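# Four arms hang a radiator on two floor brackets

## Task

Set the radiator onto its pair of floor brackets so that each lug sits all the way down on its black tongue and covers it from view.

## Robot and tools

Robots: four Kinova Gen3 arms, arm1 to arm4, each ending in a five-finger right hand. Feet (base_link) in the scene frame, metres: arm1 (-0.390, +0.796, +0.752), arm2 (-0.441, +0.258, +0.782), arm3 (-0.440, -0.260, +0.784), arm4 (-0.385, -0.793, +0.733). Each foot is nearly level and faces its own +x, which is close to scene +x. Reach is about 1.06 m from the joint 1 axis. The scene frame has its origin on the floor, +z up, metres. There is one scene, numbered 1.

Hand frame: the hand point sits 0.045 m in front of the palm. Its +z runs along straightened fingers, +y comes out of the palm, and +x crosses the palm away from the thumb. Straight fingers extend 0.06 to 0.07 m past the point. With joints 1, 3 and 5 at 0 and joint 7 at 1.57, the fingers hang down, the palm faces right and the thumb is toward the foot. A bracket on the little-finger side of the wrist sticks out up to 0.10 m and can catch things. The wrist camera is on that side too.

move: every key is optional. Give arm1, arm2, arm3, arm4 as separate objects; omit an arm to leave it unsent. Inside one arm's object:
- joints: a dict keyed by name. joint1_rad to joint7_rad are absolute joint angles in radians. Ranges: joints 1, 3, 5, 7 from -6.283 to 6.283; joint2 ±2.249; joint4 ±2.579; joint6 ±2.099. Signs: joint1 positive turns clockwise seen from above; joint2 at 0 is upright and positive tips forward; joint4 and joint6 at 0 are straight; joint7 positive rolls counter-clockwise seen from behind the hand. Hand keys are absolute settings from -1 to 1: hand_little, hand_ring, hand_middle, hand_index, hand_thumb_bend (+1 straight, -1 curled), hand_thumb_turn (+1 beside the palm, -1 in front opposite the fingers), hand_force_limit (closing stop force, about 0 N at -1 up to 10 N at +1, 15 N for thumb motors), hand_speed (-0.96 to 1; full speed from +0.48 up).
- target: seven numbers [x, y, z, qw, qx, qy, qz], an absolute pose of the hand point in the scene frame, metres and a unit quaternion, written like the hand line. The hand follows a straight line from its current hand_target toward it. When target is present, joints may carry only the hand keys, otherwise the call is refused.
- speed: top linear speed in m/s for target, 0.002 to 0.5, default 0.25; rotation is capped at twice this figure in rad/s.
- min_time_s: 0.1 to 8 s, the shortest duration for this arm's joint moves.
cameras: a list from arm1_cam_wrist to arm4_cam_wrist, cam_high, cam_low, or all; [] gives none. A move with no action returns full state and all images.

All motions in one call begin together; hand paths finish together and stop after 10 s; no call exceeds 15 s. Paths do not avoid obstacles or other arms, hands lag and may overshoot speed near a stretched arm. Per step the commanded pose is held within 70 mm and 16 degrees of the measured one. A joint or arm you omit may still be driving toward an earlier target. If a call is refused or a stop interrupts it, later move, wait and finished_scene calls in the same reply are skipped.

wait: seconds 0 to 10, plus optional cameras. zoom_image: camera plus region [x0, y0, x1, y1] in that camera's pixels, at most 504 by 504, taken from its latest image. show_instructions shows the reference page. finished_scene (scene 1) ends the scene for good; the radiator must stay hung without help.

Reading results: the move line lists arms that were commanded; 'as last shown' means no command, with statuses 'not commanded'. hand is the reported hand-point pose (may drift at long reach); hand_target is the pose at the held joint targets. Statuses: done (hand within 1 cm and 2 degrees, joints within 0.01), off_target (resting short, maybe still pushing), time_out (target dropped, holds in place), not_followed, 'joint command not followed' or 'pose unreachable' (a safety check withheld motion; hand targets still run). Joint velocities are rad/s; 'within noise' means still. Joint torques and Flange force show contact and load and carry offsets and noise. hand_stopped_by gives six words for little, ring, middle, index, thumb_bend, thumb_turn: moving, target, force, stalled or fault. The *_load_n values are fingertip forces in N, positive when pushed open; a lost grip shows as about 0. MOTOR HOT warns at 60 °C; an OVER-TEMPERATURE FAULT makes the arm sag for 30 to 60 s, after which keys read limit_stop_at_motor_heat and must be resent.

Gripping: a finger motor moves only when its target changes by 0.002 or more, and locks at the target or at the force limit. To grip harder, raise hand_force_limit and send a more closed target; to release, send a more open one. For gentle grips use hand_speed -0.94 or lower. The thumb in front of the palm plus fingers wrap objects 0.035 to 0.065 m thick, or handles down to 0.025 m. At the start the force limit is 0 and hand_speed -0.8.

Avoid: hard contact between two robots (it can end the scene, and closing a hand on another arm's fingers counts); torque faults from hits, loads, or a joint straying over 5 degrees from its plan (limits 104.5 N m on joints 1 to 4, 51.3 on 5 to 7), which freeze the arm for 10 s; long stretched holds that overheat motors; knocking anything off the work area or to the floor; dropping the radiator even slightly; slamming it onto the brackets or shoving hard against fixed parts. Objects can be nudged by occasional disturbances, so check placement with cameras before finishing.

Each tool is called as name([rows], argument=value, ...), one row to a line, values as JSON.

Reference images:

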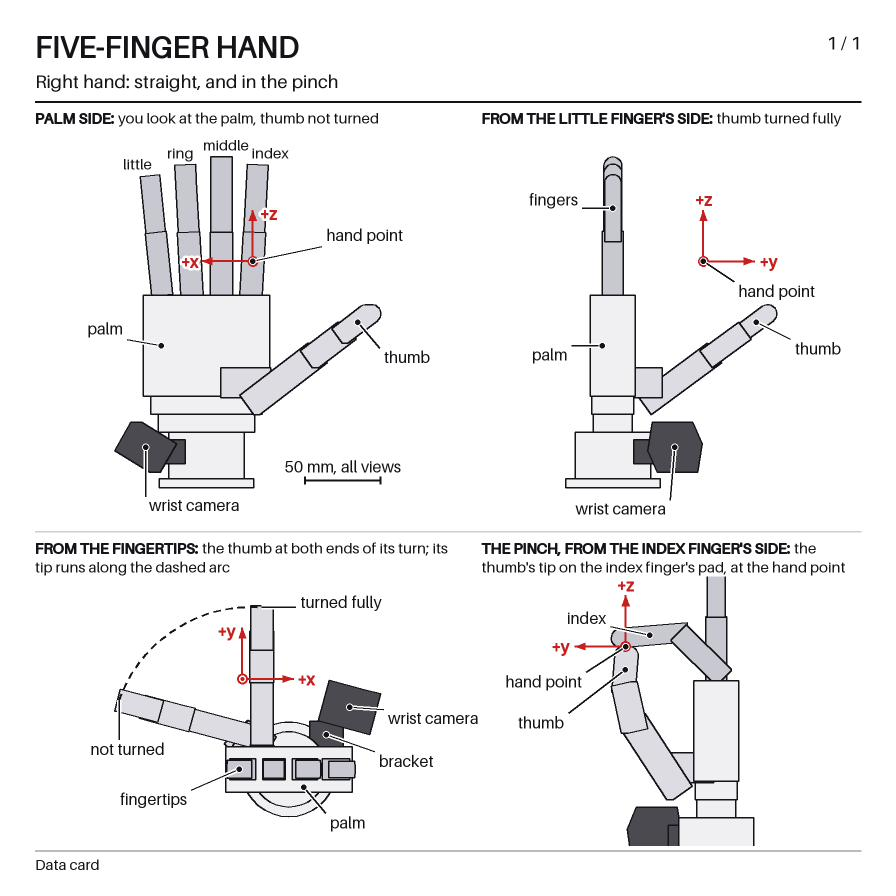

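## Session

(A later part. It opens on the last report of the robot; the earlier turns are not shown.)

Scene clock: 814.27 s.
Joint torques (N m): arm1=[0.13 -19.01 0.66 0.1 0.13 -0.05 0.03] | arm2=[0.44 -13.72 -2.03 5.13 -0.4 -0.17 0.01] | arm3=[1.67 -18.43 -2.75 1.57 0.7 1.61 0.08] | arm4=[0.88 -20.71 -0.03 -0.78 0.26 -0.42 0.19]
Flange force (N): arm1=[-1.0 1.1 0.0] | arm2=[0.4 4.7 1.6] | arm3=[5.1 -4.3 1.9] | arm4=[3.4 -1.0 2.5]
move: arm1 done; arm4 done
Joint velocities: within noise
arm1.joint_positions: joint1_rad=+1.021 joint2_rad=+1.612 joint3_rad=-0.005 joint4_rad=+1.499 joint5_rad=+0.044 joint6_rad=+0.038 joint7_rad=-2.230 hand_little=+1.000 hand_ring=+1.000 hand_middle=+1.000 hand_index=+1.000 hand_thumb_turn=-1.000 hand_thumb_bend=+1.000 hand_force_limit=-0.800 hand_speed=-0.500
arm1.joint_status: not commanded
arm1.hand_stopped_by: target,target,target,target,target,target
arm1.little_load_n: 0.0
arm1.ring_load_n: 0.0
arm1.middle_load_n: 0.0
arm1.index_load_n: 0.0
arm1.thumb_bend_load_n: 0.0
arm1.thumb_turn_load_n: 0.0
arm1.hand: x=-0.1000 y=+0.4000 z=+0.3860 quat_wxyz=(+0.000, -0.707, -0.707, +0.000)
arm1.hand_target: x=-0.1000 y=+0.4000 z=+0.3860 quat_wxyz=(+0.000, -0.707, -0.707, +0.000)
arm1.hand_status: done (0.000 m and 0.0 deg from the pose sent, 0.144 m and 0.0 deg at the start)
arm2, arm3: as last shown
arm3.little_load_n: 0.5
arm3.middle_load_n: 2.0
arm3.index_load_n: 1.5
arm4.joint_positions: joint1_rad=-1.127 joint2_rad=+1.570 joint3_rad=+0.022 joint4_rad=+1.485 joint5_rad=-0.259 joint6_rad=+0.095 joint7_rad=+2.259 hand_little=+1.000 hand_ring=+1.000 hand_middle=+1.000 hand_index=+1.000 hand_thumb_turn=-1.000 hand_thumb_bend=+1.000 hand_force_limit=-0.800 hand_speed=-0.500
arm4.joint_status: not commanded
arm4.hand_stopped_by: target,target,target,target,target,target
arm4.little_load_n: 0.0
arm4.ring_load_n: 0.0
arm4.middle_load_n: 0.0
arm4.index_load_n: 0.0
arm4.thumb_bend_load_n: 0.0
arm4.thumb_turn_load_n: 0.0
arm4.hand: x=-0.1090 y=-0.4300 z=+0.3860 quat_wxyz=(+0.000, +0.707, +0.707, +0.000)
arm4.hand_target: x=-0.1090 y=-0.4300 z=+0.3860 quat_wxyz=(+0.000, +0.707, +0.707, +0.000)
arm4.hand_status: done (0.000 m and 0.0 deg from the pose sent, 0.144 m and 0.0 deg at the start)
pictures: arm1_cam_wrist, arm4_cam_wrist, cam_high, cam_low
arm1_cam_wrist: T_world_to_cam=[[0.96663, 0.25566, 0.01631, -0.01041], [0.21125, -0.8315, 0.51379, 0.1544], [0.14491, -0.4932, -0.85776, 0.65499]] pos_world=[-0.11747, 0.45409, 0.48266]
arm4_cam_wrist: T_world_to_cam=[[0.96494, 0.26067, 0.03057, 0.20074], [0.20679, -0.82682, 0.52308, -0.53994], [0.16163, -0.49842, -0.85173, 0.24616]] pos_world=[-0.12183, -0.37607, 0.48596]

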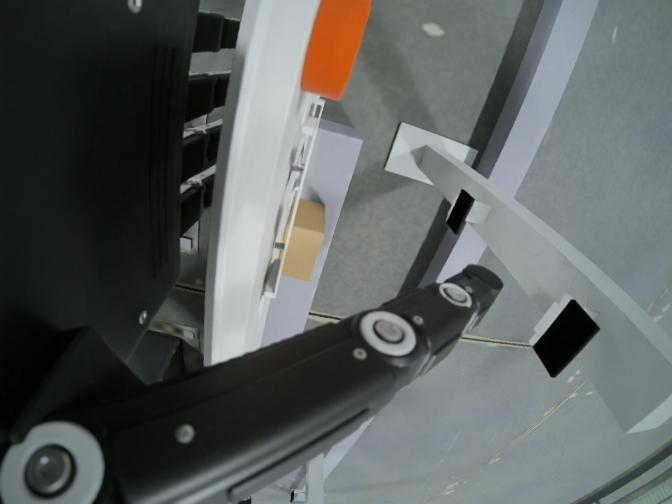

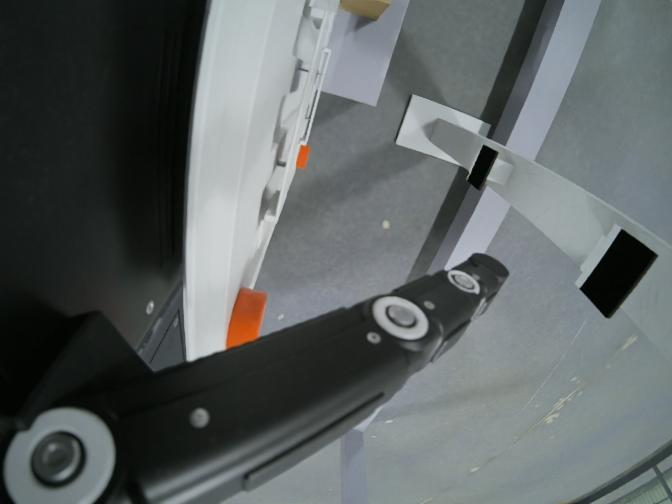

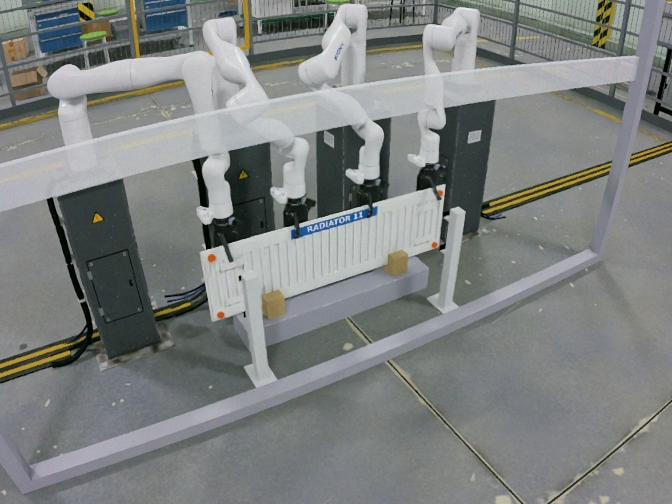

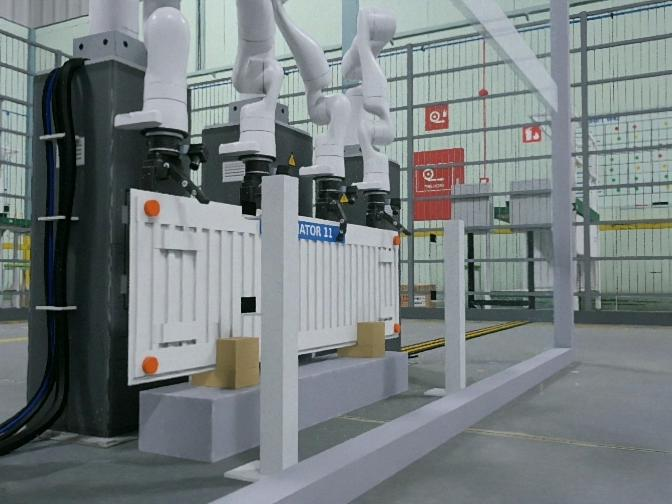

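move(arm1={"joints": {"hand_thumb_bend": -0.1, "hand_speed": -0.5}}, arm4={"joints": {"hand_thumb_bend": -0.1, "hand_speed": -0.5}})

move(arm1={"joints": {"hand_thumb_bend": -0.9, "hand_speed": -0.92, "hand_force_limit": -0.8}}, arm4={"joints": {"hand_thumb_bend": -0.9, "hand_speed": -0.92, "hand_force_limit": -0.8}}, arm2={"joints": {"hand_thumb_bend": 1, "hand_speed": -0.6, "hand_index": 1, "hand_middle": 1, "hand_ring": 1, "hand_little": 1}}, arm3={"joints": {"hand_thumb_bend": 1, "hand_speed": -0.6, "hand_index": 1, "hand_middle": 1, "hand_ring": 1, "hand_little": 1}})

move(arm2={"target": [-0.095, 0.12, 0.58, 0, 0.7071, 0.7071, 0], "speed": 0.1}, arm3={"target": [-0.106, -0.17, 0.58, 0, 0.7071, 0.7071, 0], "speed": 0.1})

Scene clock: 822.63 s.
Joint torques (N m): arm1=[0.16 -18.99 0.64 0.07 0.11 -0.06 0.04] | arm2=[0.45 -13.67 -2.07 5.18 -0.42 -0.2 0.01] | arm3=[1.73 -18.51 -2.7 1.61 0.69 1.62 0.09] | arm4=[0.9 -20.78 -0.07 -0.74 0.25 -0.38 0.23]
Flange force (N): arm1=[-1.0 1.1 -0.1] | arm2=[0.4 4.7 1.7] | arm3=[5.4 -4.4 2.2] | arm4=[3.5 -1.0 2.7]
move: arm1 done; arm4 done
Joint velocities: within noise
arm1.joint_positions: joint1_rad=+1.021 joint2_rad=+1.612 joint3_rad=-0.005 joint4_rad=+1.499 joint5_rad=+0.044 joint6_rad=+0.038 joint7_rad=-2.230 hand_little=+1.000 hand_ring=+1.000 hand_middle=+1.000 hand_index=+1.000 hand_thumb_turn=-1.000 hand_thumb_bend=-0.100 hand_force_limit=-0.800 hand_speed=-0.500
arm1.joint_status: all done
arm1.hand_stopped_by: target,target,target,target,target,target
arm1.little_load_n: 0.0
arm1.ring_load_n: 0.0
arm1.middle_load_n: 0.0
arm1.index_load_n: 0.0
arm1.thumb_bend_load_n: 0.0
arm1.thumb_turn_load_n: 0.0
arm1.hand: x=-0.1000 y=+0.4000 z=+0.3860 quat_wxyz=(+0.000, -0.707, -0.707, +0.000)
arm1.hand_target: x=-0.1000 y=+0.4000 z=+0.3860 quat_wxyz=(+0.000, -0.707, -0.707, +0.000)
arm1.hand_status: not commanded
arm2, arm3: as last shown
arm3.little_load_n: 0.0
arm3.index_load_n: 1.0
arm4.joint_positions: joint1_rad=-1.127 joint2_rad=+1.570 joint3_rad=+0.022 joint4_rad=+1.485 joint5_rad=-0.259 joint6_rad=+0.095 joint7_rad=+2.259 hand_little=+1.000 hand_ring=+1.000 hand_middle=+1.000 hand_index=+1.000 hand_thumb_turn=-1.000 hand_thumb_bend=-0.100 hand_force_limit=-0.800 hand_speed=-0.500
arm4.joint_status: all done
arm4.hand_stopped_by: target,target,target,target,target,target
arm4.little_load_n: 0.0
arm4.ring_load_n: 0.0
arm4.middle_load_n: 0.0
arm4.index_load_n: 0.0
arm4.thumb_bend_load_n: 0.0
arm4.thumb_turn_load_n: 0.0
arm4.hand: x=-0.1090 y=-0.4300 z=+0.3860 quat_wxyz=(+0.000, +0.707, +0.707, +0.000)
arm4.hand_target: x=-0.1090 y=-0.4300 z=+0.3860 quat_wxyz=(+0.000, +0.707, +0.707, +0.000)
arm4.hand_status: not commanded
pictures: none

Scene clock: 826.07 s.
Joint torques (N m): arm1=[0.86 -18.73 1.63 0.6 0.09 0.22 0.03] | arm2=[0.28 -15.44 -3 4.19 0.12 -0.1 0.03] | arm3=[0.61 -15.21 -3.55 4.3 -0.02 0.09 0.06] | arm4=[0.97 -20.88 0.11 -0.74 0.31 -0.4 0.2]
Flange force (N): arm1=[-0.8 2.8 0.5] | arm2=[1.0 2.3 2.9] | arm3=[3.0 -0.1 2.4] | arm4=[3.6 -1.2 2.9]
move: arm1 off_target; arm2 done; arm3 done; arm4 off_target
Joint velocities: within noise
arm1.joint_positions: joint1_rad=+1.021 joint2_rad=+1.612 joint3_rad=-0.005 joint4_rad=+1.499 joint5_rad=+0.044 joint6_rad=+0.038 joint7_rad=-2.230 hand_little=+1.000 hand_ring=+1.000 hand_middle=+1.000 hand_index=+1.000 hand_thumb_turn=-1.000 hand_thumb_bend=-0.295 hand_force_limit=-0.800 hand_speed=-0.920
arm1.joint_status: hand_thumb_bend off_target (ended at -0.295, target -0.900); the others done
arm1.hand_stopped_by: target,target,target,target,force,target
arm1.little_load_n: 0.0
arm1.ring_load_n: 0.0
arm1.middle_load_n: 0.0
arm1.index_load_n: 0.0
arm1.thumb_bend_load_n: 2.0
arm1.thumb_turn_load_n: 0.5
arm1.hand: x=-0.1000 y=+0.4000 z=+0.3860 quat_wxyz=(+0.000, -0.707, -0.707, +0.000)
arm1.hand_target: x=-0.1000 y=+0.4000 z=+0.3860 quat_wxyz=(+0.000, -0.707, -0.707, +0.000)
arm1.hand_status: not commanded
arm2.joint_positions: joint1_rad=+0.721 joint2_rad=+1.827 joint3_rad=-0.509 joint4_rad=+1.768 joint5_rad=+2.297 joint6_rad=+0.684 joint7_rad=-4.629 hand_little=+1.000 hand_ring=+1.000 hand_middle=+1.000 hand_index=+1.000 hand_thumb_turn=-1.000 hand_thumb_bend=+1.000 hand_force_limit=+0.800 hand_speed=-0.600
arm2.joint_status: all done
arm2.hand_stopped_by: target,target,target,target,target,target
arm2.little_load_n: 0.0
arm2.ring_load_n: 0.0
arm2.middle_load_n: 0.0
arm2.index_load_n: 0.0
arm2.thumb_bend_load_n: 0.0
arm2.thumb_turn_load_n: -0.5
arm2.hand: x=-0.0950 y=+0.1200 z=+0.3860 quat_wxyz=(+0.000, -0.707, -0.707, +0.000)
arm2.hand_target: x=-0.0950 y=+0.1200 z=+0.3860 quat_wxyz=(+0.000, -0.707, -0.707, +0.000)
arm2.hand_status: not commanded
arm3.joint_positions: joint1_rad=+0.154 joint2_rad=+1.888 joint3_rad=-0.609 joint4_rad=+1.777 joint5_rad=+2.289 joint6_rad=+0.812 joint7_rad=-5.265 hand_little=+1.000 hand_ring=+1.000 hand_middle=+1.000 hand_index=+1.000 hand_thumb_turn=-1.000 hand_thumb_bend=+1.000 hand_force_limit=+0.800 hand_speed=-0.600
arm3.joint_status: all done
arm3.hand_stopped_by: target,target,target,target,target,target
arm3.little_load_n: 0.0
arm3.ring_load_n: 0.0
arm3.middle_load_n: 0.0
arm3.index_load_n: 0.0
arm3.thumb_bend_load_n: -0.5
arm3.thumb_turn_load_n: 0.0
arm3.hand: x=-0.1060 y=-0.1700 z=+0.3860 quat_wxyz=(+0.000, -0.707, -0.707, +0.000)
arm3.hand_target: x=-0.1060 y=-0.1700 z=+0.3860 quat_wxyz=(+0.000, -0.707, -0.707, +0.000)
arm3.hand_status: not commanded
arm4.joint_positions: joint1_rad=-1.127 joint2_rad=+1.570 joint3_rad=+0.022 joint4_rad=+1.485 joint5_rad=-0.259 joint6_rad=+0.095 joint7_rad=+2.259 hand_little=+1.000 hand_ring=+1.000 hand_middle=+1.000 hand_index=+1.000 hand_thumb_turn=-1.000 hand_thumb_bend=-0.454 hand_force_limit=-0.800 hand_speed=-0.920
arm4.joint_status: hand_thumb_bend off_target (ended at -0.454, target -0.900); the others done
arm4.hand_stopped_by: target,target,target,target,force,target
arm4.little_load_n: 0.0
arm4.ring_load_n: 0.0
arm4.middle_load_n: 0.0
arm4.index_load_n: 0.0
arm4.thumb_bend_load_n: 1.5
arm4.thumb_turn_load_n: 0.5
arm4.hand: x=-0.1090 y=-0.4300 z=+0.3860 quat_wxyz=(+0.000, +0.707, +0.707, +0.000)
arm4.hand_target: x=-0.1090 y=-0.4300 z=+0.3860 quat_wxyz=(+0.000, +0.707, +0.707, +0.000)
arm4.hand_status: not commanded
pictures: none

Scene clock: 828.53 s.
Joint torques (N m): arm1=[0.85 -18.8 1.66 0.63 0.09 0.21 0.02] | arm2=[0.3 -15.58 -3.14 3.33 0.1 -0.09 0.04] | arm3=[0.57 -15.51 -3.79 3.22 -0.03 0.03 0.05] | arm4=[1.07 -21.02 0.2 -0.76 0.28 -0.39 0.2]
Flange force (N): arm1=[-0.9 2.9 0.8] | arm2=[1.1 2.4 2.2] | arm3=[3.1 -0.8 1.6] | arm4=[3.6 -1.4 3.2]
move: arm2 done; arm3 done
Joint velocities: within noise
arm1, arm4: as last shown
arm1.little_load_n: -0.5
arm2.joint_positions: joint1_rad=+0.728 joint2_rad=+1.375 joint3_rad=-0.633 joint4_rad=+2.189 joint5_rad=+2.052 joint6_rad=+0.717 joint7_rad=-4.658 hand_little=+1.000 hand_ring=+1.000 hand_middle=+1.000 hand_index=+1.000 hand_thumb_turn=-1.000 hand_thumb_bend=+1.000 hand_force_limit=+0.800 hand_speed=-0.600
arm2.joint_status: not commanded
arm2.hand_stopped_by: target,target,target,target,target,target
arm2.little_load_n: 0.0
arm2.ring_load_n: 0.0
arm2.middle_load_n: 0.0
arm2.index_load_n: 0.0
arm2.thumb_bend_load_n: 0.0
arm2.thumb_turn_load_n: 0.0
arm2.hand: x=-0.0950 y=+0.1200 z=+0.5800 quat_wxyz=(+0.000, -0.707, -0.707, +0.000)
arm2.hand_target: x=-0.0950 y=+0.1200 z=+0.5800 quat_wxyz=(+0.000, -0.707, -0.707, +0.000)
arm2.hand_status: done (0.000 m and 0.0 deg from the pose sent, 0.194 m and 0.0 deg at the start)
arm3.joint_positions: joint1_rad=+0.165 joint2_rad=+1.469 joint3_rad=-0.784 joint4_rad=+2.203 joint5_rad=+2.024 joint6_rad=+0.907 joint7_rad=-5.329 hand_little=+1.000 hand_ring=+1.000 hand_middle=+1.000 hand_index=+1.000 hand_thumb_turn=-1.000 hand_thumb_bend=+1.000 hand_force_limit=+0.800 hand_speed=-0.600
arm3.joint_status: not commanded
arm3.hand_stopped_by: target,target,target,target,target,target
arm3.little_load_n: 0.0
arm3.ring_load_n: 0.0
arm3.middle_load_n: 0.0
arm3.index_load_n: 0.0
arm3.thumb_bend_load_n: 0.0
arm3.thumb_turn_load_n: 0.0
arm3.hand: x=-0.1060 y=-0.1700 z=+0.5800 quat_wxyz=(+0.000, -0.707, -0.707, +0.000)
arm3.hand_target: x=-0.1060 y=-0.1700 z=+0.5800 quat_wxyz=(+0.000, -0.707, -0.707, +0.000)
arm3.hand_status: done (0.000 m and 0.0 deg from the pose sent, 0.194 m and 0.0 deg at the start)
arm4.thumb_turn_load_n: 0.0
pictures: none

move(arm2={"joints": {"joint7_rad": -1.516}, "min_time_s": 3}, arm3={"joints": {"joint7_rad": -2.187}, "min_time_s": 3})

move(arm2={"target": [-0.150, 0.171, 0.54, 0, 0.7071, -0.7071, 0], "speed": 0.12}, arm3={"target": [-0.150, -0.109, 0.54, 0, 0.7071, -0.7071, 0], "speed": 0.12}, cameras=["all"])

Scene clock: 836.70 s.
Joint torques (N m): arm1=[0.85 -18.73 1.62 0.59 0.11 0.23 0.01] | arm2=[0.3 -15.53 -3.16 3.39 0.05 -0.19 0.03] | arm3=[0.59 -15.4 -3.89 3.36 -0.01 -0.07 0.09] | arm4=[1.01 -21.01 0.14 -0.74 0.29 -0.4 0.26]
Flange force (N): arm1=[-0.8 2.8 0.5] | arm2=[-1.2 -2.3 2.4] | arm3=[-3.3 0.6 1.7] | arm4=[3.7 -1.3 3.3]
move: arm2 done; arm3 done
Joint velocities: within noise
arm1, arm4: as last shown
arm1.little_load_n: 0.0
arm1.ring_load_n: 0.5
arm1.thumb_turn_load_n: 0.0
arm2.joint_positions: joint1_rad=+0.728 joint2_rad=+1.375 joint3_rad=-0.633 joint4_rad=+2.189 joint5_rad=+2.052 joint6_rad=+0.717 joint7_rad=-1.516 hand_little=+1.000 hand_ring=+1.000 hand_middle=+1.000 hand_index=+1.000 hand_thumb_turn=-1.000 hand_thumb_bend=+1.000 hand_force_limit=+0.800 hand_speed=-0.600
arm2.joint_status: all done
arm2.hand_stopped_by: target,target,target,target,target,target
arm2.little_load_n: 0.0
arm2.ring_load_n: -0.5
arm2.middle_load_n: 0.0
arm2.index_load_n: 0.0
arm2.thumb_bend_load_n: -0.5
arm2.thumb_turn_load_n: 0.0
arm2.hand: x=-0.2154 y=+0.1816 z=+0.5800 quat_wxyz=(+0.000, +0.707, -0.707, +0.000)
arm2.hand_target: x=-0.2154 y=+0.1816 z=+0.5800 quat_wxyz=(+0.000, +0.707, -0.707, +0.000)
arm2.hand_status: not commanded
arm3.joint_positions: joint1_rad=+0.165 joint2_rad=+1.469 joint3_rad=-0.784 joint4_rad=+2.203 joint5_rad=+2.024 joint6_rad=+0.907 joint7_rad=-2.187 hand_little=+1.000 hand_ring=+1.000 hand_middle=+1.000 hand_index=+1.000 hand_thumb_turn=-1.000 hand_thumb_bend=+1.000 hand_force_limit=+0.800 hand_speed=-0.600
arm3.joint_status: all done
arm3.hand_stopped_by: target,target,target,target,target,target
arm3.little_load_n: 0.0
arm3.ring_load_n: 0.0
arm3.middle_load_n: 0.0
arm3.index_load_n: 0.0
arm3.thumb_bend_load_n: 0.0
arm3.thumb_turn_load_n: 0.0
arm3.hand: x=-0.2264 y=-0.1084 z=+0.5800 quat_wxyz=(+0.000, +0.707, -0.707, +0.000)
arm3.hand_target: x=-0.2264 y=-0.1084 z=+0.5800 quat_wxyz=(+0.000, +0.707, -0.707, +0.000)
arm3.hand_status: not commanded
pictures: none

Scene clock: 837.93 s.
Joint torques (N m): arm1=[0.88 -18.74 1.66 0.58 0.11 0.25 0.03] | arm2=[0.26 -17.33 -3.39 2.25 0.06 -0.19 0.03] | arm3=[0.57 -17.39 -4.18 2.14 -0.03 -0.11 0.09] | arm4=[1.02 -20.98 0.17 -0.72 0.29 -0.4 0.24]
Flange force (N): arm1=[-0.6 2.8 0.5] | arm2=[-0.6 -2.8 2.4] | arm3=[-2.9 -0.2 1.9] | arm4=[3.7 -1.3 3.3]
move: arm2 done; arm3 done
Joint velocities: within noise
arm1, arm4: as last shown
arm1.ring_load_n: 0.0
arm2.joint_positions: joint1_rad=+0.635 joint2_rad=+1.418 joint3_rad=-0.577 joint4_rad=+1.936 joint5_rad=+1.856 joint6_rad=+0.600 joint7_rad=-1.302 hand_little=+1.000 hand_ring=+1.000 hand_middle=+1.000 hand_index=+1.000 hand_thumb_turn=-1.000 hand_thumb_bend=+1.000 hand_force_limit=+0.800 hand_speed=-0.600
arm2.joint_status: not commanded
arm2.hand_stopped_by: target,target,target,target,target,target
arm2.little_load_n: 0.0
arm2.ring_load_n: 0.0
arm2.middle_load_n: 0.0
arm2.index_load_n: 0.0
arm2.thumb_bend_load_n: 0.0
arm2.thumb_turn_load_n: 0.0
arm2.hand: x=-0.1500 y=+0.1710 z=+0.5400 quat_wxyz=(+0.000, +0.707, -0.707, +0.000)
arm2.hand_target: x=-0.1500 y=+0.1710 z=+0.5400 quat_wxyz=(+0.000, +0.707, -0.707, +0.000)
arm2.hand_status: done (0.000 m and 0.0 deg from the pose sent, 0.077 m and 0.0 deg at the start)
arm3.joint_positions: joint1_rad=+0.173 joint2_rad=+1.483 joint3_rad=-0.711 joint4_rad=+1.935 joint5_rad=+1.866 joint6_rad=+0.756 joint7_rad=-1.884 hand_little=+1.000 hand_ring=+1.000 hand_middle=+1.000 hand_index=+1.000 hand_thumb_turn=-1.000 hand_thumb_bend=+1.000 hand_force_limit=+0.800 hand_speed=-0.600
arm3.joint_status: not commanded
arm3.hand_stopped_by: target,target,target,target,target,target
arm3.little_load_n: 0.0
arm3.ring_load_n: 0.0
arm3.middle_load_n: 0.0
arm3.index_load_n: 0.0
arm3.thumb_bend_load_n: 0.0
arm3.thumb_turn_load_n: 0.0
arm3.hand: x=-0.1500 y=-0.1090 z=+0.5400 quat_wxyz=(+0.000, +0.707, -0.707, +0.000)
arm3.hand_target: x=-0.1500 y=-0.1090 z=+0.5400 quat_wxyz=(+0.000, +0.707, -0.707, +0.000)
arm3.hand_status: done (0.000 m and 0.0 deg from the pose sent, 0.086 m and 0.0 deg at the start)
arm4.thumb_bend_load_n: 2.0
arm4.thumb_turn_load_n: 0.5
pictures: arm1_cam_wrist, arm2_cam_wrist, arm3_cam_wrist, arm4_cam_wrist, cam_high, cam_low
arm1_cam_wrist: T_world_to_cam=[[0.96659, 0.2558, 0.01636, -0.0105], [0.21135, -0.8315, 0.51374, 0.15444], [0.14502, -0.49312, -0.85779, 0.65498]] pos_world=[-0.11747, 0.45409, 0.48266]
arm2_cam_wrist: T_world_to_cam=[[-0.95981, -0.27778, 0.04014, -0.12544], [-0.21066, 0.80752, 0.55094, -0.47319], [-0.18545, 0.52034, -0.83358, 0.44546]] pos_world=[-0.13747, 0.11547, 0.63706]
arm3_cam_wrist: T_world_to_cam=[[-0.95884, -0.28216, -0.03173, -0.15488], [-0.25774, 0.81802, 0.51421, -0.22998], [-0.11913, 0.50123, -0.85708, 0.60987]] pos_world=[-0.13513, -0.16125, 0.63605]
arm4_cam_wrist: T_world_to_cam=[[0.96493, 0.26072, 0.03065, 0.20071], [0.20679, -0.82681, 0.5231, -0.53994], [0.16173, -0.49841, -0.85172, 0.24617]] pos_world=[-0.12183, -0.37607, 0.48596]

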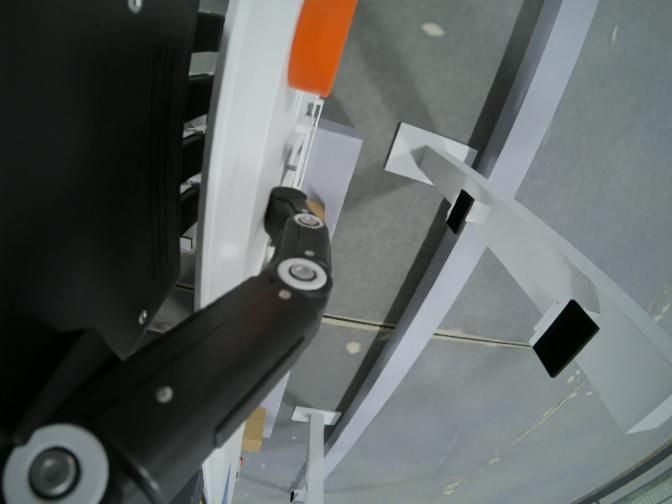

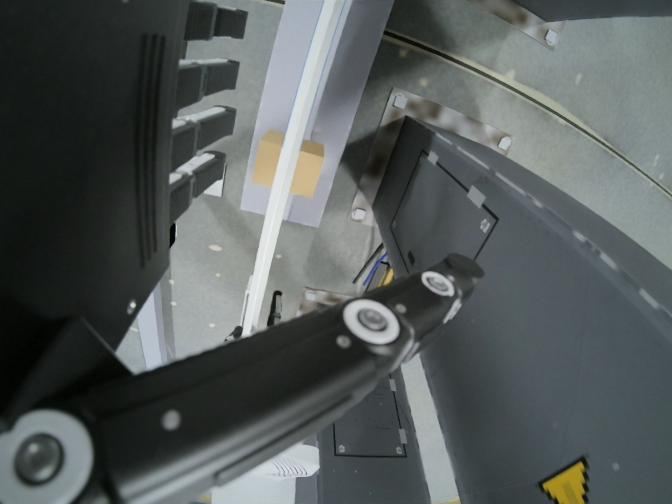

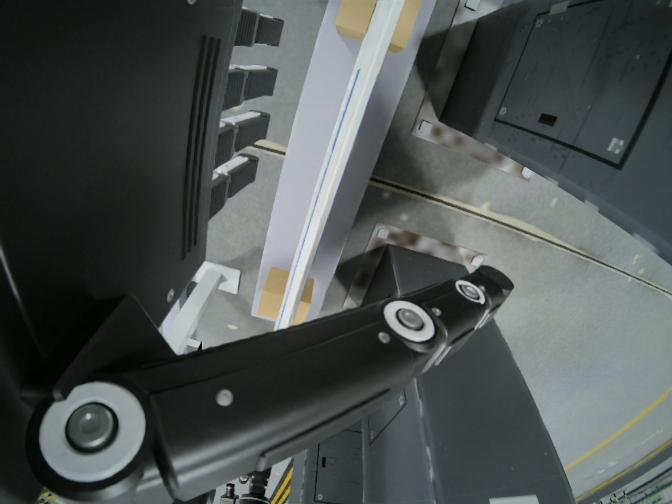

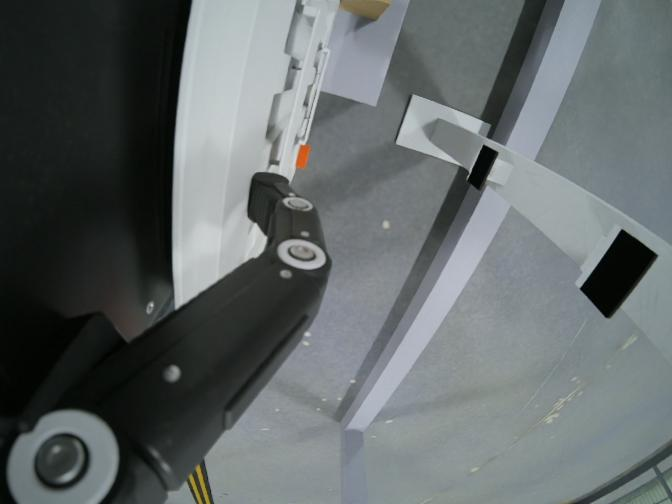

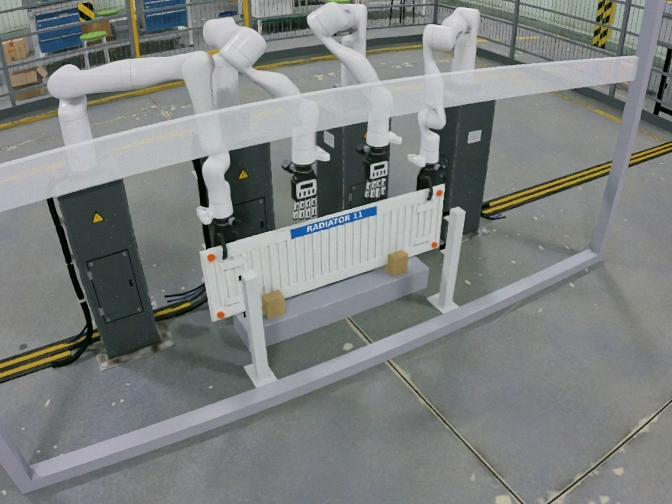

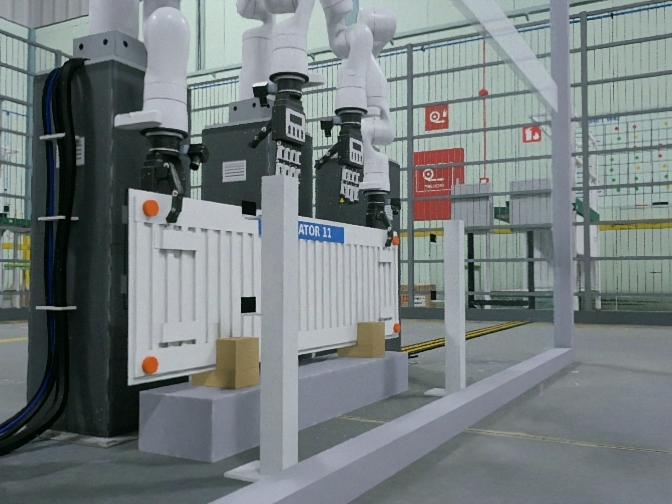

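zoom_image(camera="arm3_cam_wrist", region=[280, 140, 380, 240])

zoom_image(camera="arm2_cam_wrist", region=[240, 160, 340, 260])

Scaled by 5.040 from the camera's image (finer frame: 960x720).

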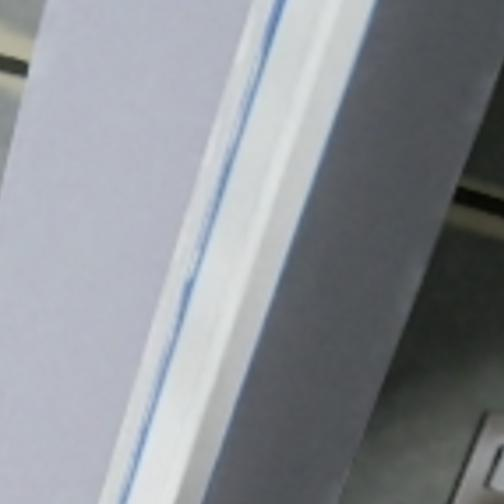

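Scaled by 5.040 from the camera's image (finer frame: 960x720).

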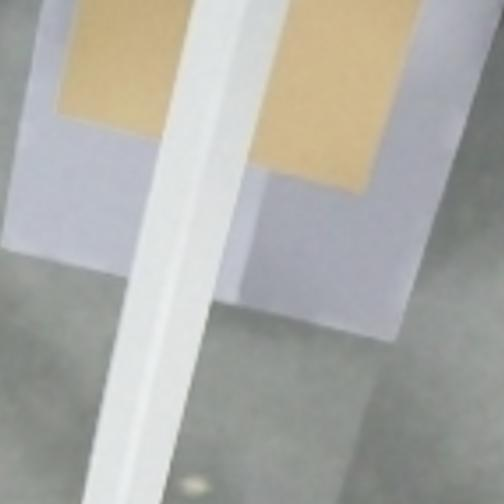

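move(arm2={"target": [-0.157, 0.171, 0.386, 0, 0.7071, -0.7071, 0], "speed": 0.08}, arm3={"target": [-0.169, -0.109, 0.386, 0, 0.7071, -0.7071, 0], "speed": 0.08}, cameras=["all"])

zoom_image(camera="arm3_cam_wrist", region=[180, 60, 430, 310])

zoom_image(camera="arm2_cam_wrist", region=[180, 60, 430, 310])

Scene clock: 852.73 s.
Joint torques (N m): arm1=[0.81 -18.76 1.66 0.58 0.1 0.24 0.01] | arm2=[0.27 -17.07 -3.13 2.98 0.05 -0.19 0.05] | arm3=[0.57 -16.68 -3.74 3.21 -0.04 -0.05 0.08] | arm4=[1.09 -20.99 0.08 -0.73 0.26 -0.41 0.2]
Flange force (N): arm1=[-0.8 2.7 0.6] | arm2=[-0.7 -2.5 3.2] | arm3=[-2.8 -0.4 2.3] | arm4=[3.8 -1.3 3.2]
move: arm2 done; arm3 done
Joint velocities: within noise
arm1, arm4: as last shown
arm2.joint_positions: joint1_rad=+0.622 joint2_rad=+1.774 joint3_rad=-0.503 joint4_rad=+1.619 joint5_rad=+2.054 joint6_rad=+0.564 joint7_rad=-1.320 hand_little=+1.000 hand_ring=+1.000 hand_middle=+1.000 hand_index=+1.000 hand_thumb_turn=-1.000 hand_thumb_bend=+1.000 hand_force_limit=+0.800 hand_speed=-0.600
arm2.joint_status: not commanded
arm2.hand_stopped_by: target,target,target,target,target,target
arm2.little_load_n: 0.0
arm2.ring_load_n: 0.0
arm2.middle_load_n: 0.0
arm2.index_load_n: 0.0
arm2.thumb_bend_load_n: 0.0
arm2.thumb_turn_load_n: 0.0
arm2.hand: x=-0.1570 y=+0.1710 z=+0.3860 quat_wxyz=(+0.000, +0.707, -0.707, +0.000)
arm2.hand_target: x=-0.1570 y=+0.1710 z=+0.3860 quat_wxyz=(+0.000, +0.707, -0.707, +0.000)
arm2.hand_status: done (0.000 m and 0.0 deg from the pose sent, 0.154 m and 0.0 deg at the start)
arm3.joint_positions: joint1_rad=+0.146 joint2_rad=+1.831 joint3_rad=-0.613 joint4_rad=+1.647 joint5_rad=+2.104 joint6_rad=+0.707 joint7_rad=-1.923 hand_little=+1.000 hand_ring=+1.000 hand_middle=+1.000 hand_index=+1.000 hand_thumb_turn=-1.000 hand_thumb_bend=+1.000 hand_force_limit=+0.800 hand_speed=-0.600
arm3.joint_status: not commanded
arm3.hand_stopped_by: target,target,target,target,target,target
arm3.little_load_n: 0.0
arm3.ring_load_n: 0.0
arm3.middle_load_n: 0.0
arm3.index_load_n: 0.0
arm3.thumb_bend_load_n: 0.0
arm3.thumb_turn_load_n: 0.0
arm3.hand: x=-0.1690 y=-0.1090 z=+0.3860 quat_wxyz=(+0.000, +0.707, -0.707, +0.000)
arm3.hand_target: x=-0.1690 y=-0.1090 z=+0.3860 quat_wxyz=(+0.000, +0.707, -0.707, +0.000)
arm3.hand_status: done (0.000 m and 0.0 deg from the pose sent, 0.155 m and 0.0 deg at the start)
arm4.ring_load_n: -0.5
arm4.thumb_bend_load_n: 1.5
pictures: arm1_cam_wrist, arm2_cam_wrist, arm3_cam_wrist, arm4_cam_wrist, cam_high, cam_low
arm1_cam_wrist: T_world_to_cam=[[0.96659, 0.2558, 0.01636, -0.0105], [0.21135, -0.8315, 0.51374, 0.15444], [0.14502, -0.49312, -0.85779, 0.65498]] pos_world=[-0.11747, 0.45409, 0.48266]
arm2_cam_wrist: T_world_to_cam=[[-0.95978, -0.27787, 0.04011, -0.12595], [-0.21077, 0.80753, 0.55088, -0.3898], [-0.18546, 0.52027, -0.83362, 0.31582]] pos_world=[-0.14447, 0.11547, 0.48306]
arm3_cam_wrist: T_world_to_cam=[[-0.95884, -0.28216, -0.03173, -0.17799], [-0.25774, 0.81802, 0.51421, -0.15569], [-0.11913, 0.50123, -0.85708, 0.47562]] pos_world=[-0.15413, -0.16125, 0.48205]
arm4_cam_wrist: T_world_to_cam=[[0.96493, 0.26072, 0.03065, 0.20071], [0.20679, -0.82681, 0.5231, -0.53994], [0.16173, -0.49841, -0.85172, 0.24617]] pos_world=[-0.12183, -0.37607, 0.48596]

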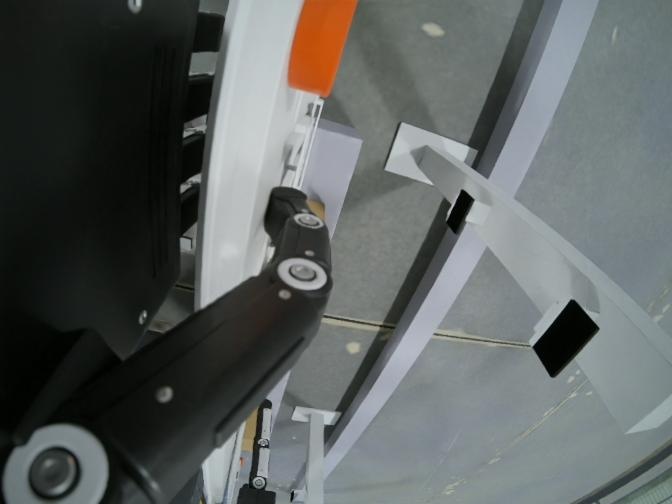

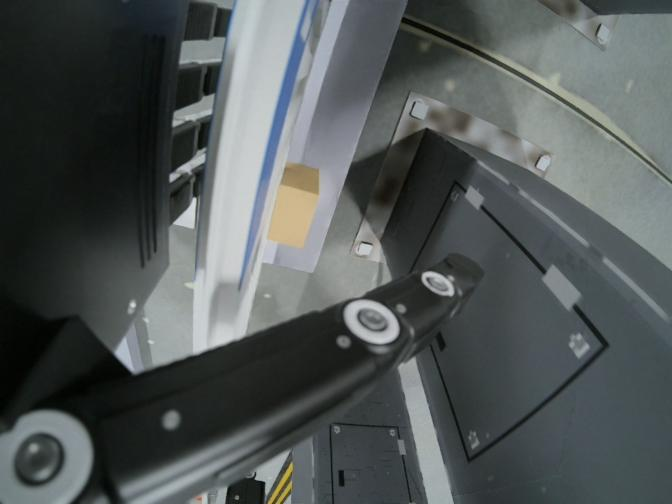

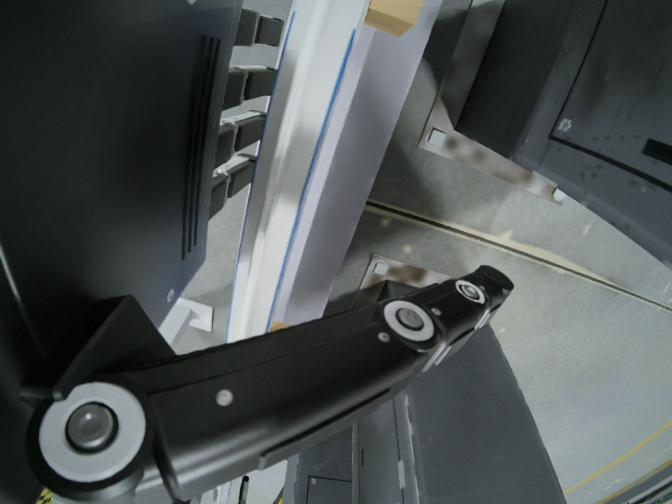

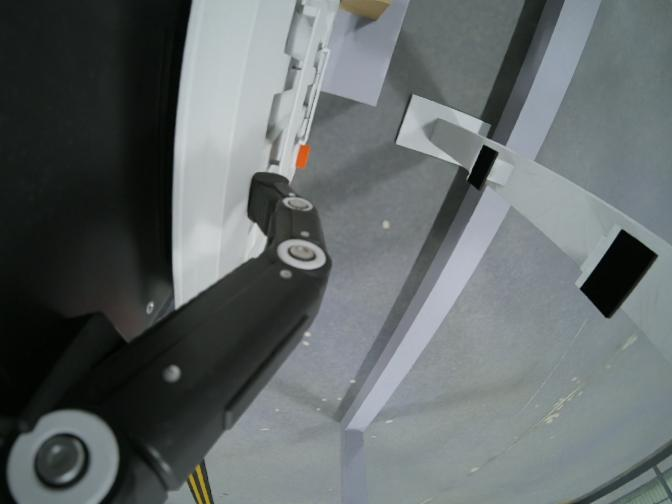

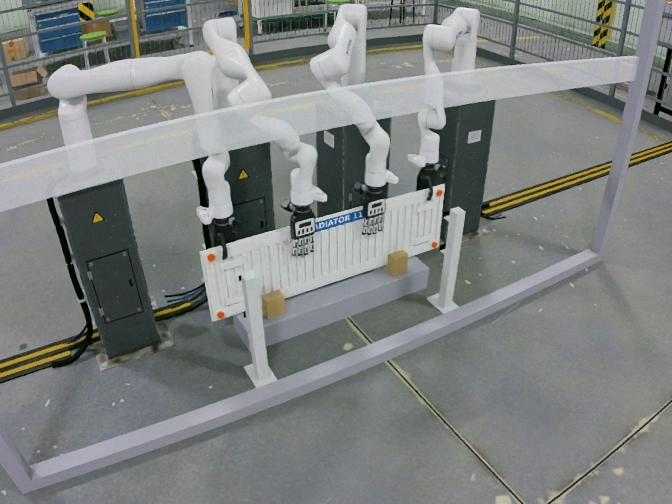

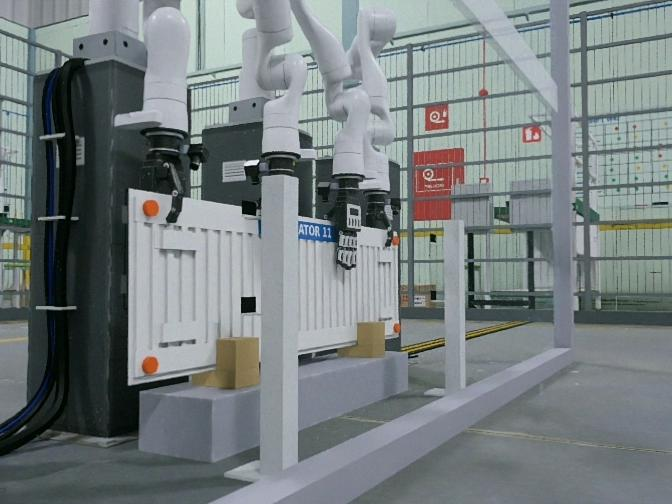

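Scaled by 2.016 from the camera's image (finer frame: 960x720).

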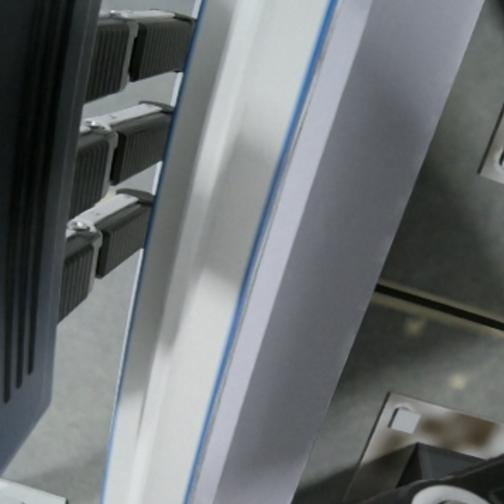

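Scaled by 2.016 from the camera's image (finer frame: 960x720).

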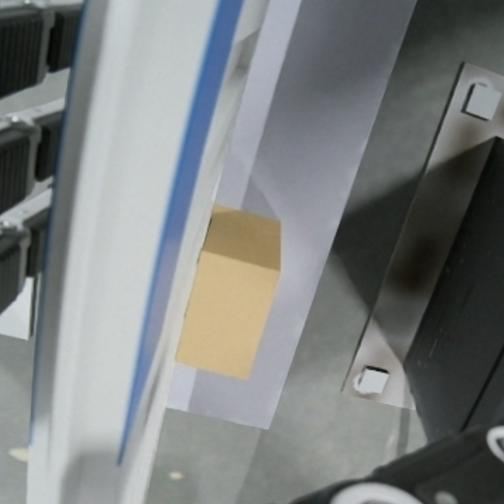

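move(arm2={"target": [-0.165, 0.171, 0.386, 0, 0.7071, -0.7071, 0], "speed": 0.02, "joints": {"hand_thumb_bend": 0.1, "hand_speed": -0.5}}, arm3={"target": [-0.177, -0.109, 0.386, 0, 0.7071, -0.7071, 0], "speed": 0.02, "joints": {"hand_thumb_bend": 0.1, "hand_speed": -0.5}})

move(arm2={"joints": {"hand_thumb_bend": -0.9, "hand_speed": -0.92, "hand_force_limit": -0.8}}, arm3={"joints": {"hand_thumb_bend": -0.9, "hand_speed": -0.92, "hand_force_limit": -0.8}}, cameras=["arm2_cam_wrist","arm3_cam_wrist"])

Scene clock: 861.50 s.
Joint torques (N m): arm1=[0.82 -18.74 1.63 0.64 0.1 0.24 0.01] | arm2=[0.28 -16.84 -3.14 3.17 0.08 -0.16 0.04] | arm3=[0.65 -16.48 -3.68 3.47 -0.02 -0.03 0.1] | arm4=[1.13 -21 0.24 -0.83 0.26 -0.41 0.21]
Flange force (N): arm1=[-0.9 2.8 0.7] | arm2=[-0.6 -2.8 3.2] | arm3=[-3.2 -0.5 2.6] | arm4=[3.5 -1.6 3.0]
move: arm2 done; arm3 done
Joint velocities: within noise
arm1, arm4: as last shown
arm1.thumb_turn_load_n: 0.5
arm2.joint_positions: joint1_rad=+0.638 joint2_rad=+1.780 joint3_rad=-0.505 joint4_rad=+1.640 joint5_rad=+2.090 joint6_rad=+0.578 joint7_rad=-1.343 hand_little=+1.000 hand_ring=+1.000 hand_middle=+1.000 hand_index=+1.000 hand_thumb_turn=-1.000 hand_thumb_bend=+0.100 hand_force_limit=+0.800 hand_speed=-0.500
arm2.joint_status: all done
arm2.hand_stopped_by: target,target,target,target,target,target
arm2.little_load_n: 0.0
arm2.ring_load_n: 0.0
arm2.middle_load_n: 0.5
arm2.index_load_n: 0.0
arm2.thumb_bend_load_n: 0.0
arm2.thumb_turn_load_n: 0.0
arm2.hand: x=-0.1650 y=+0.1710 z=+0.3860 quat_wxyz=(+0.000, +0.707, -0.707, +0.000)
arm2.hand_target: x=-0.1650 y=+0.1710 z=+0.3860 quat_wxyz=(+0.000, +0.707, -0.707, +0.000)
arm2.hand_status: done (0.000 m and 0.0 deg from the pose sent, 0.008 m and 0.0 deg at the start)
arm3.joint_positions: joint1_rad=+0.151 joint2_rad=+1.839 joint3_rad=-0.616 joint4_rad=+1.666 joint5_rad=+2.133 joint6_rad=+0.724 joint7_rad=-1.950 hand_little=+1.000 hand_ring=+1.000 hand_middle=+1.000 hand_index=+1.000 hand_thumb_turn=-1.000 hand_thumb_bend=+0.100 hand_force_limit=+0.800 hand_speed=-0.500
arm3.joint_status: all done
arm3.hand_stopped_by: target,target,target,target,target,target
arm3.little_load_n: 0.0
arm3.ring_load_n: 0.0
arm3.middle_load_n: 0.0
arm3.index_load_n: 0.0
arm3.thumb_bend_load_n: 0.0
arm3.thumb_turn_load_n: 0.0
arm3.hand: x=-0.1770 y=-0.1090 z=+0.3860 quat_wxyz=(+0.000, +0.707, -0.707, +0.000)
arm3.hand_target: x=-0.1770 y=-0.1090 z=+0.3860 quat_wxyz=(+0.000, +0.707, -0.707, +0.000)
arm3.hand_status: done (0.000 m and 0.0 deg from the pose sent, 0.008 m and 0.0 deg at the start)
arm4.ring_load_n: 0.0
arm4.thumb_turn_load_n: 0.0
pictures: none

Scene clock: 866.27 s.
Joint torques (N m): arm1=[0.96 -18.66 1.81 0.67 0.08 0.3 0.01] | arm2=[0.01 -17.74 -3.99 2.56 0.32 -0.38 0] | arm3=[0.7 -17.37 -4.06 2.83 0.24 0.02 0.07] | arm4=[0.53 -20.65 -0.6 -0.48 0.24 -0.2 0.15]
Flange force (N): arm1=[-0.6 3.0 0.5] | arm2=[-0.4 -1.0 3.6] | arm3=[-2.9 0.7 2.8] | arm4=[3.5 0.0 3.0]
move: arm2 off_target; arm3 off_target
Joint velocities: within noise
arm1, arm4: as last shown
arm1.ring_load_n: 0.5
arm1.thumb_turn_load_n: 0.0
arm2.joint_positions: joint1_rad=+0.638 joint2_rad=+1.780 joint3_rad=-0.505 joint4_rad=+1.640 joint5_rad=+2.090 joint6_rad=+0.578 joint7_rad=-1.343 hand_little=+1.000 hand_ring=+1.000 hand_middle=+1.000 hand_index=+1.000 hand_thumb_turn=-1.000 hand_thumb_bend=-0.408 hand_force_limit=-0.800 hand_speed=-0.920
arm2.joint_status: hand_thumb_bend off_target (ended at -0.408, target -0.900); the others done
arm2.hand_stopped_by: target,target,target,target,force,target
arm2.little_load_n: 0.0
arm2.ring_load_n: 0.0
arm2.middle_load_n: 0.0
arm2.index_load_n: 0.0
arm2.thumb_bend_load_n: 1.5
arm2.thumb_turn_load_n: 0.0
arm2.hand: x=-0.1650 y=+0.1710 z=+0.3860 quat_wxyz=(+0.000, +0.707, -0.707, +0.000)
arm2.hand_target: x=-0.1650 y=+0.1710 z=+0.3860 quat_wxyz=(+0.000, +0.707, -0.707, +0.000)
arm2.hand_status: not commanded
arm3.joint_positions: joint1_rad=+0.151 joint2_rad=+1.839 joint3_rad=-0.616 joint4_rad=+1.666 joint5_rad=+2.133 joint6_rad=+0.724 joint7_rad=-1.950 hand_little=+1.000 hand_ring=+1.000 hand_middle=+1.000 hand_index=+1.000 hand_thumb_turn=-1.000 hand_thumb_bend=-0.381 hand_force_limit=-0.800 hand_speed=-0.920
arm3.joint_status: hand_thumb_bend off_target (ended at -0.381, target -0.900); the others done
arm3.hand_stopped_by: target,target,target,target,force,target
arm3.little_load_n: 0.0
arm3.ring_load_n: 0.0
arm3.middle_load_n: 0.0
arm3.index_load_n: 0.0
arm3.thumb_bend_load_n: 1.5
arm3.thumb_turn_load_n: 0.0
arm3.hand: x=-0.1770 y=-0.1090 z=+0.3860 quat_wxyz=(+0.000, +0.707, -0.707, +0.000)
arm3.hand_target: x=-0.1770 y=-0.1090 z=+0.3860 quat_wxyz=(+0.000, +0.707, -0.707, +0.000)
arm3.hand_status: not commanded
arm2_cam_wrist: T_world_to_cam=[[-0.95981, -0.27778, 0.04014, -0.13366], [-0.21066, 0.80752, 0.55094, -0.3915], [-0.18545, 0.52034, -0.83358, 0.31431]] pos_world=[-0.15247, 0.11547, 0.48306]
arm3_cam_wrist: T_world_to_cam=[[-0.95883, -0.28222, -0.03163, -0.18582], [-0.25774, 0.81805, 0.51416, -0.15775], [-0.11924, 0.50114, -0.85711, 0.47464]] pos_world=[-0.16223, -0.16125, 0.48205]

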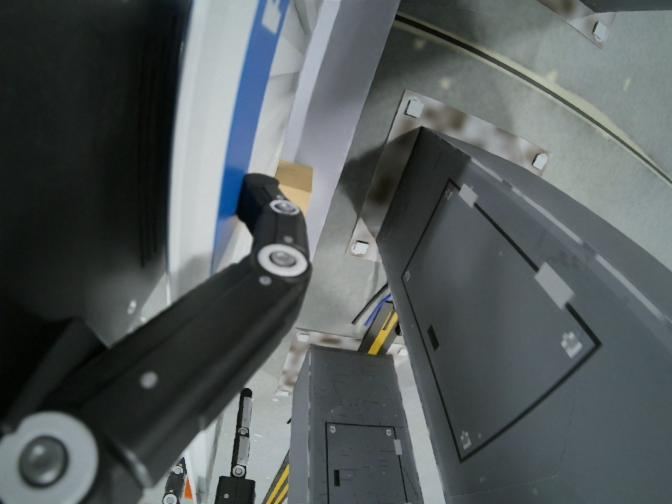

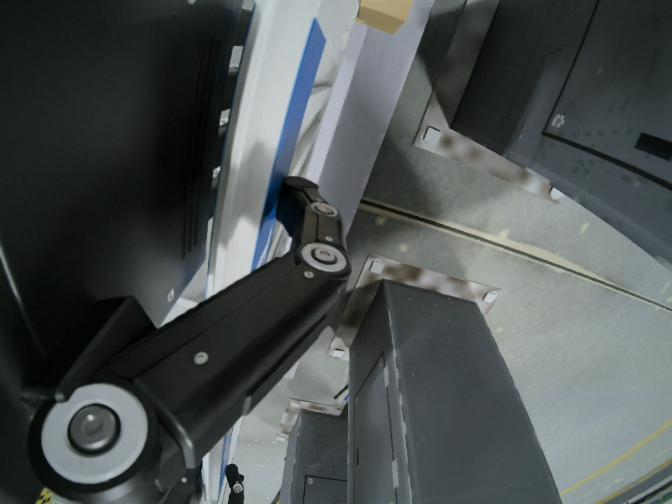

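move(arm1={"target": [-0.094, 0.40, 0.386, 0, 0.7071, 0.7071, 0], "speed": 0.02}, arm2={"target": [-0.168, 0.171, 0.386, 0, 0.7071, -0.7071, 0], "speed": 0.02}, arm3={"target": [-0.181, -0.109, 0.386, 0, 0.7071, -0.7071, 0], "speed": 0.02}, arm4={"target": [-0.108, -0.43, 0.386, 0, 0.7071, 0.7071, 0], "speed": 0.02})

Scene clock: 872.47 s.
Joint torques (N m): arm1=[0.13 -19.07 0.63 -0.04 0.13 -0.05 0.04] | arm2=[0.44 -16.3 -2.63 3.83 -0.1 -0.07 0.11] | arm3=[0.49 -15.36 -3.39 4.68 -0.34 -0.2 0.16] | arm4=[2.13 -21.46 1.64 -1.47 0.46 -0.94 0.3]
Flange force (N): arm1=[-0.9 1.0 -0.2] | arm2=[-0.8 -4.0 3.7] | arm3=[-3.7 -2.4 3.4] | arm4=[3.8 -4.2 2.6]
move: arm1 done; arm2 done; arm3 done; arm4 done
Joint velocities: within noise
arm1.joint_positions: joint1_rad=+1.009 joint2_rad=+1.612 joint3_rad=-0.005 joint4_rad=+1.489 joint5_rad=+0.038 joint6_rad=+0.048 joint7_rad=-2.236 hand_little=+1.000 hand_ring=+1.000 hand_middle=+1.000 hand_index=+1.000 hand_thumb_turn=-1.000 hand_thumb_bend=-0.295 hand_force_limit=-0.800 hand_speed=-0.920
arm1.joint_status: not commanded
arm1.hand_stopped_by: target,target,target,target,force,target
arm1.little_load_n: 0.0
arm1.ring_load_n: 0.0
arm1.middle_load_n: 0.0
arm1.index_load_n: 0.0
arm1.thumb_bend_load_n: 0.0
arm1.thumb_turn_load_n: 0.0
arm1.hand: x=-0.0940 y=+0.4000 z=+0.3860 quat_wxyz=(+0.000, -0.707, -0.707, +0.000)
arm1.hand_target: x=-0.0940 y=+0.4000 z=+0.3860 quat_wxyz=(+0.000, -0.707, -0.707, +0.000)
arm1.hand_status: done (0.000 m and 0.0 deg from the pose sent, 0.006 m and 0.0 deg at the start)
arm2.joint_positions: joint1_rad=+0.644 joint2_rad=+1.782 joint3_rad=-0.505 joint4_rad=+1.647 joint5_rad=+2.103 joint6_rad=+0.583 joint7_rad=-1.351 hand_little=+1.000 hand_ring=+1.000 hand_middle=+1.000 hand_index=+1.000 hand_thumb_turn=-1.000 hand_thumb_bend=-0.408 hand_force_limit=-0.800 hand_speed=-0.920
arm2.joint_status: not commanded
arm2.hand_stopped_by: target,target,target,target,force,target
arm2.little_load_n: 0.0
arm2.ring_load_n: 0.0
arm2.middle_load_n: 0.0
arm2.index_load_n: 0.0
arm2.thumb_bend_load_n: 0.0
arm2.thumb_turn_load_n: 0.0
arm2.hand: x=-0.1680 y=+0.1710 z=+0.3860 quat_wxyz=(+0.000, +0.707, -0.707, +0.000)
arm2.hand_target: x=-0.1680 y=+0.1710 z=+0.3860 quat_wxyz=(+0.000, +0.707, -0.707, +0.000)
arm2.hand_status: done (0.000 m and 0.0 deg from the pose sent, 0.003 m and 0.0 deg at the start)
arm3.joint_positions: joint1_rad=+0.153 joint2_rad=+1.844 joint3_rad=-0.617 joint4_rad=+1.676 joint5_rad=+2.147 joint6_rad=+0.732 joint7_rad=-1.963 hand_little=+1.000 hand_ring=+1.000 hand_middle=+1.000 hand_index=+1.000 hand_thumb_turn=-1.000 hand_thumb_bend=-0.381 hand_force_limit=-0.800 hand_speed=-0.920
arm3.joint_status: not commanded
arm3.hand_stopped_by: target,target,target,target,force,target
arm3.little_load_n: 0.0
arm3.ring_load_n: 0.0
arm3.middle_load_n: 0.0
arm3.index_load_n: 0.0
arm3.thumb_bend_load_n: 0.0
arm3.thumb_turn_load_n: 0.0
arm3.hand: x=-0.1810 y=-0.1090 z=+0.3860 quat_wxyz=(+0.000, +0.707, -0.707, +0.000)
arm3.hand_target: x=-0.1810 y=-0.1090 z=+0.3860 quat_wxyz=(+0.000, +0.707, -0.707, +0.000)
arm3.hand_status: done (0.000 m and 0.0 deg from the pose sent, 0.004 m and 0.0 deg at the start)
arm4.joint_positions: joint1_rad=-1.126 joint2_rad=+1.570 joint3_rad=+0.022 joint4_rad=+1.484 joint5_rad=-0.258 joint6_rad=+0.097 joint7_rad=+2.260 hand_little=+1.000 hand_ring=+1.000 hand_middle=+1.000 hand_index=+1.000 hand_thumb_turn=-1.000 hand_thumb_bend=-0.454 hand_force_limit=-0.800 hand_speed=-0.920
arm4.joint_status: not commanded
arm4.hand_stopped_by: target,target,target,target,force,target
arm4.little_load_n: 0.0
arm4.ring_load_n: 0.0
arm4.middle_load_n: 0.0
arm4.index_load_n: 0.0
arm4.thumb_bend_load_n: 1.0
arm4.thumb_turn_load_n: 0.0
arm4.hand: x=-0.1080 y=-0.4300 z=+0.3860 quat_wxyz=(+0.000, +0.707, +0.707, +0.000)
arm4.hand_target: x=-0.1080 y=-0.4300 z=+0.3860 quat_wxyz=(+0.000, +0.707, +0.707, +0.000)
arm4.hand_status: done (0.000 m and 0.0 deg from the pose sent, 0.001 m and 0.0 deg at the start)
pictures: none


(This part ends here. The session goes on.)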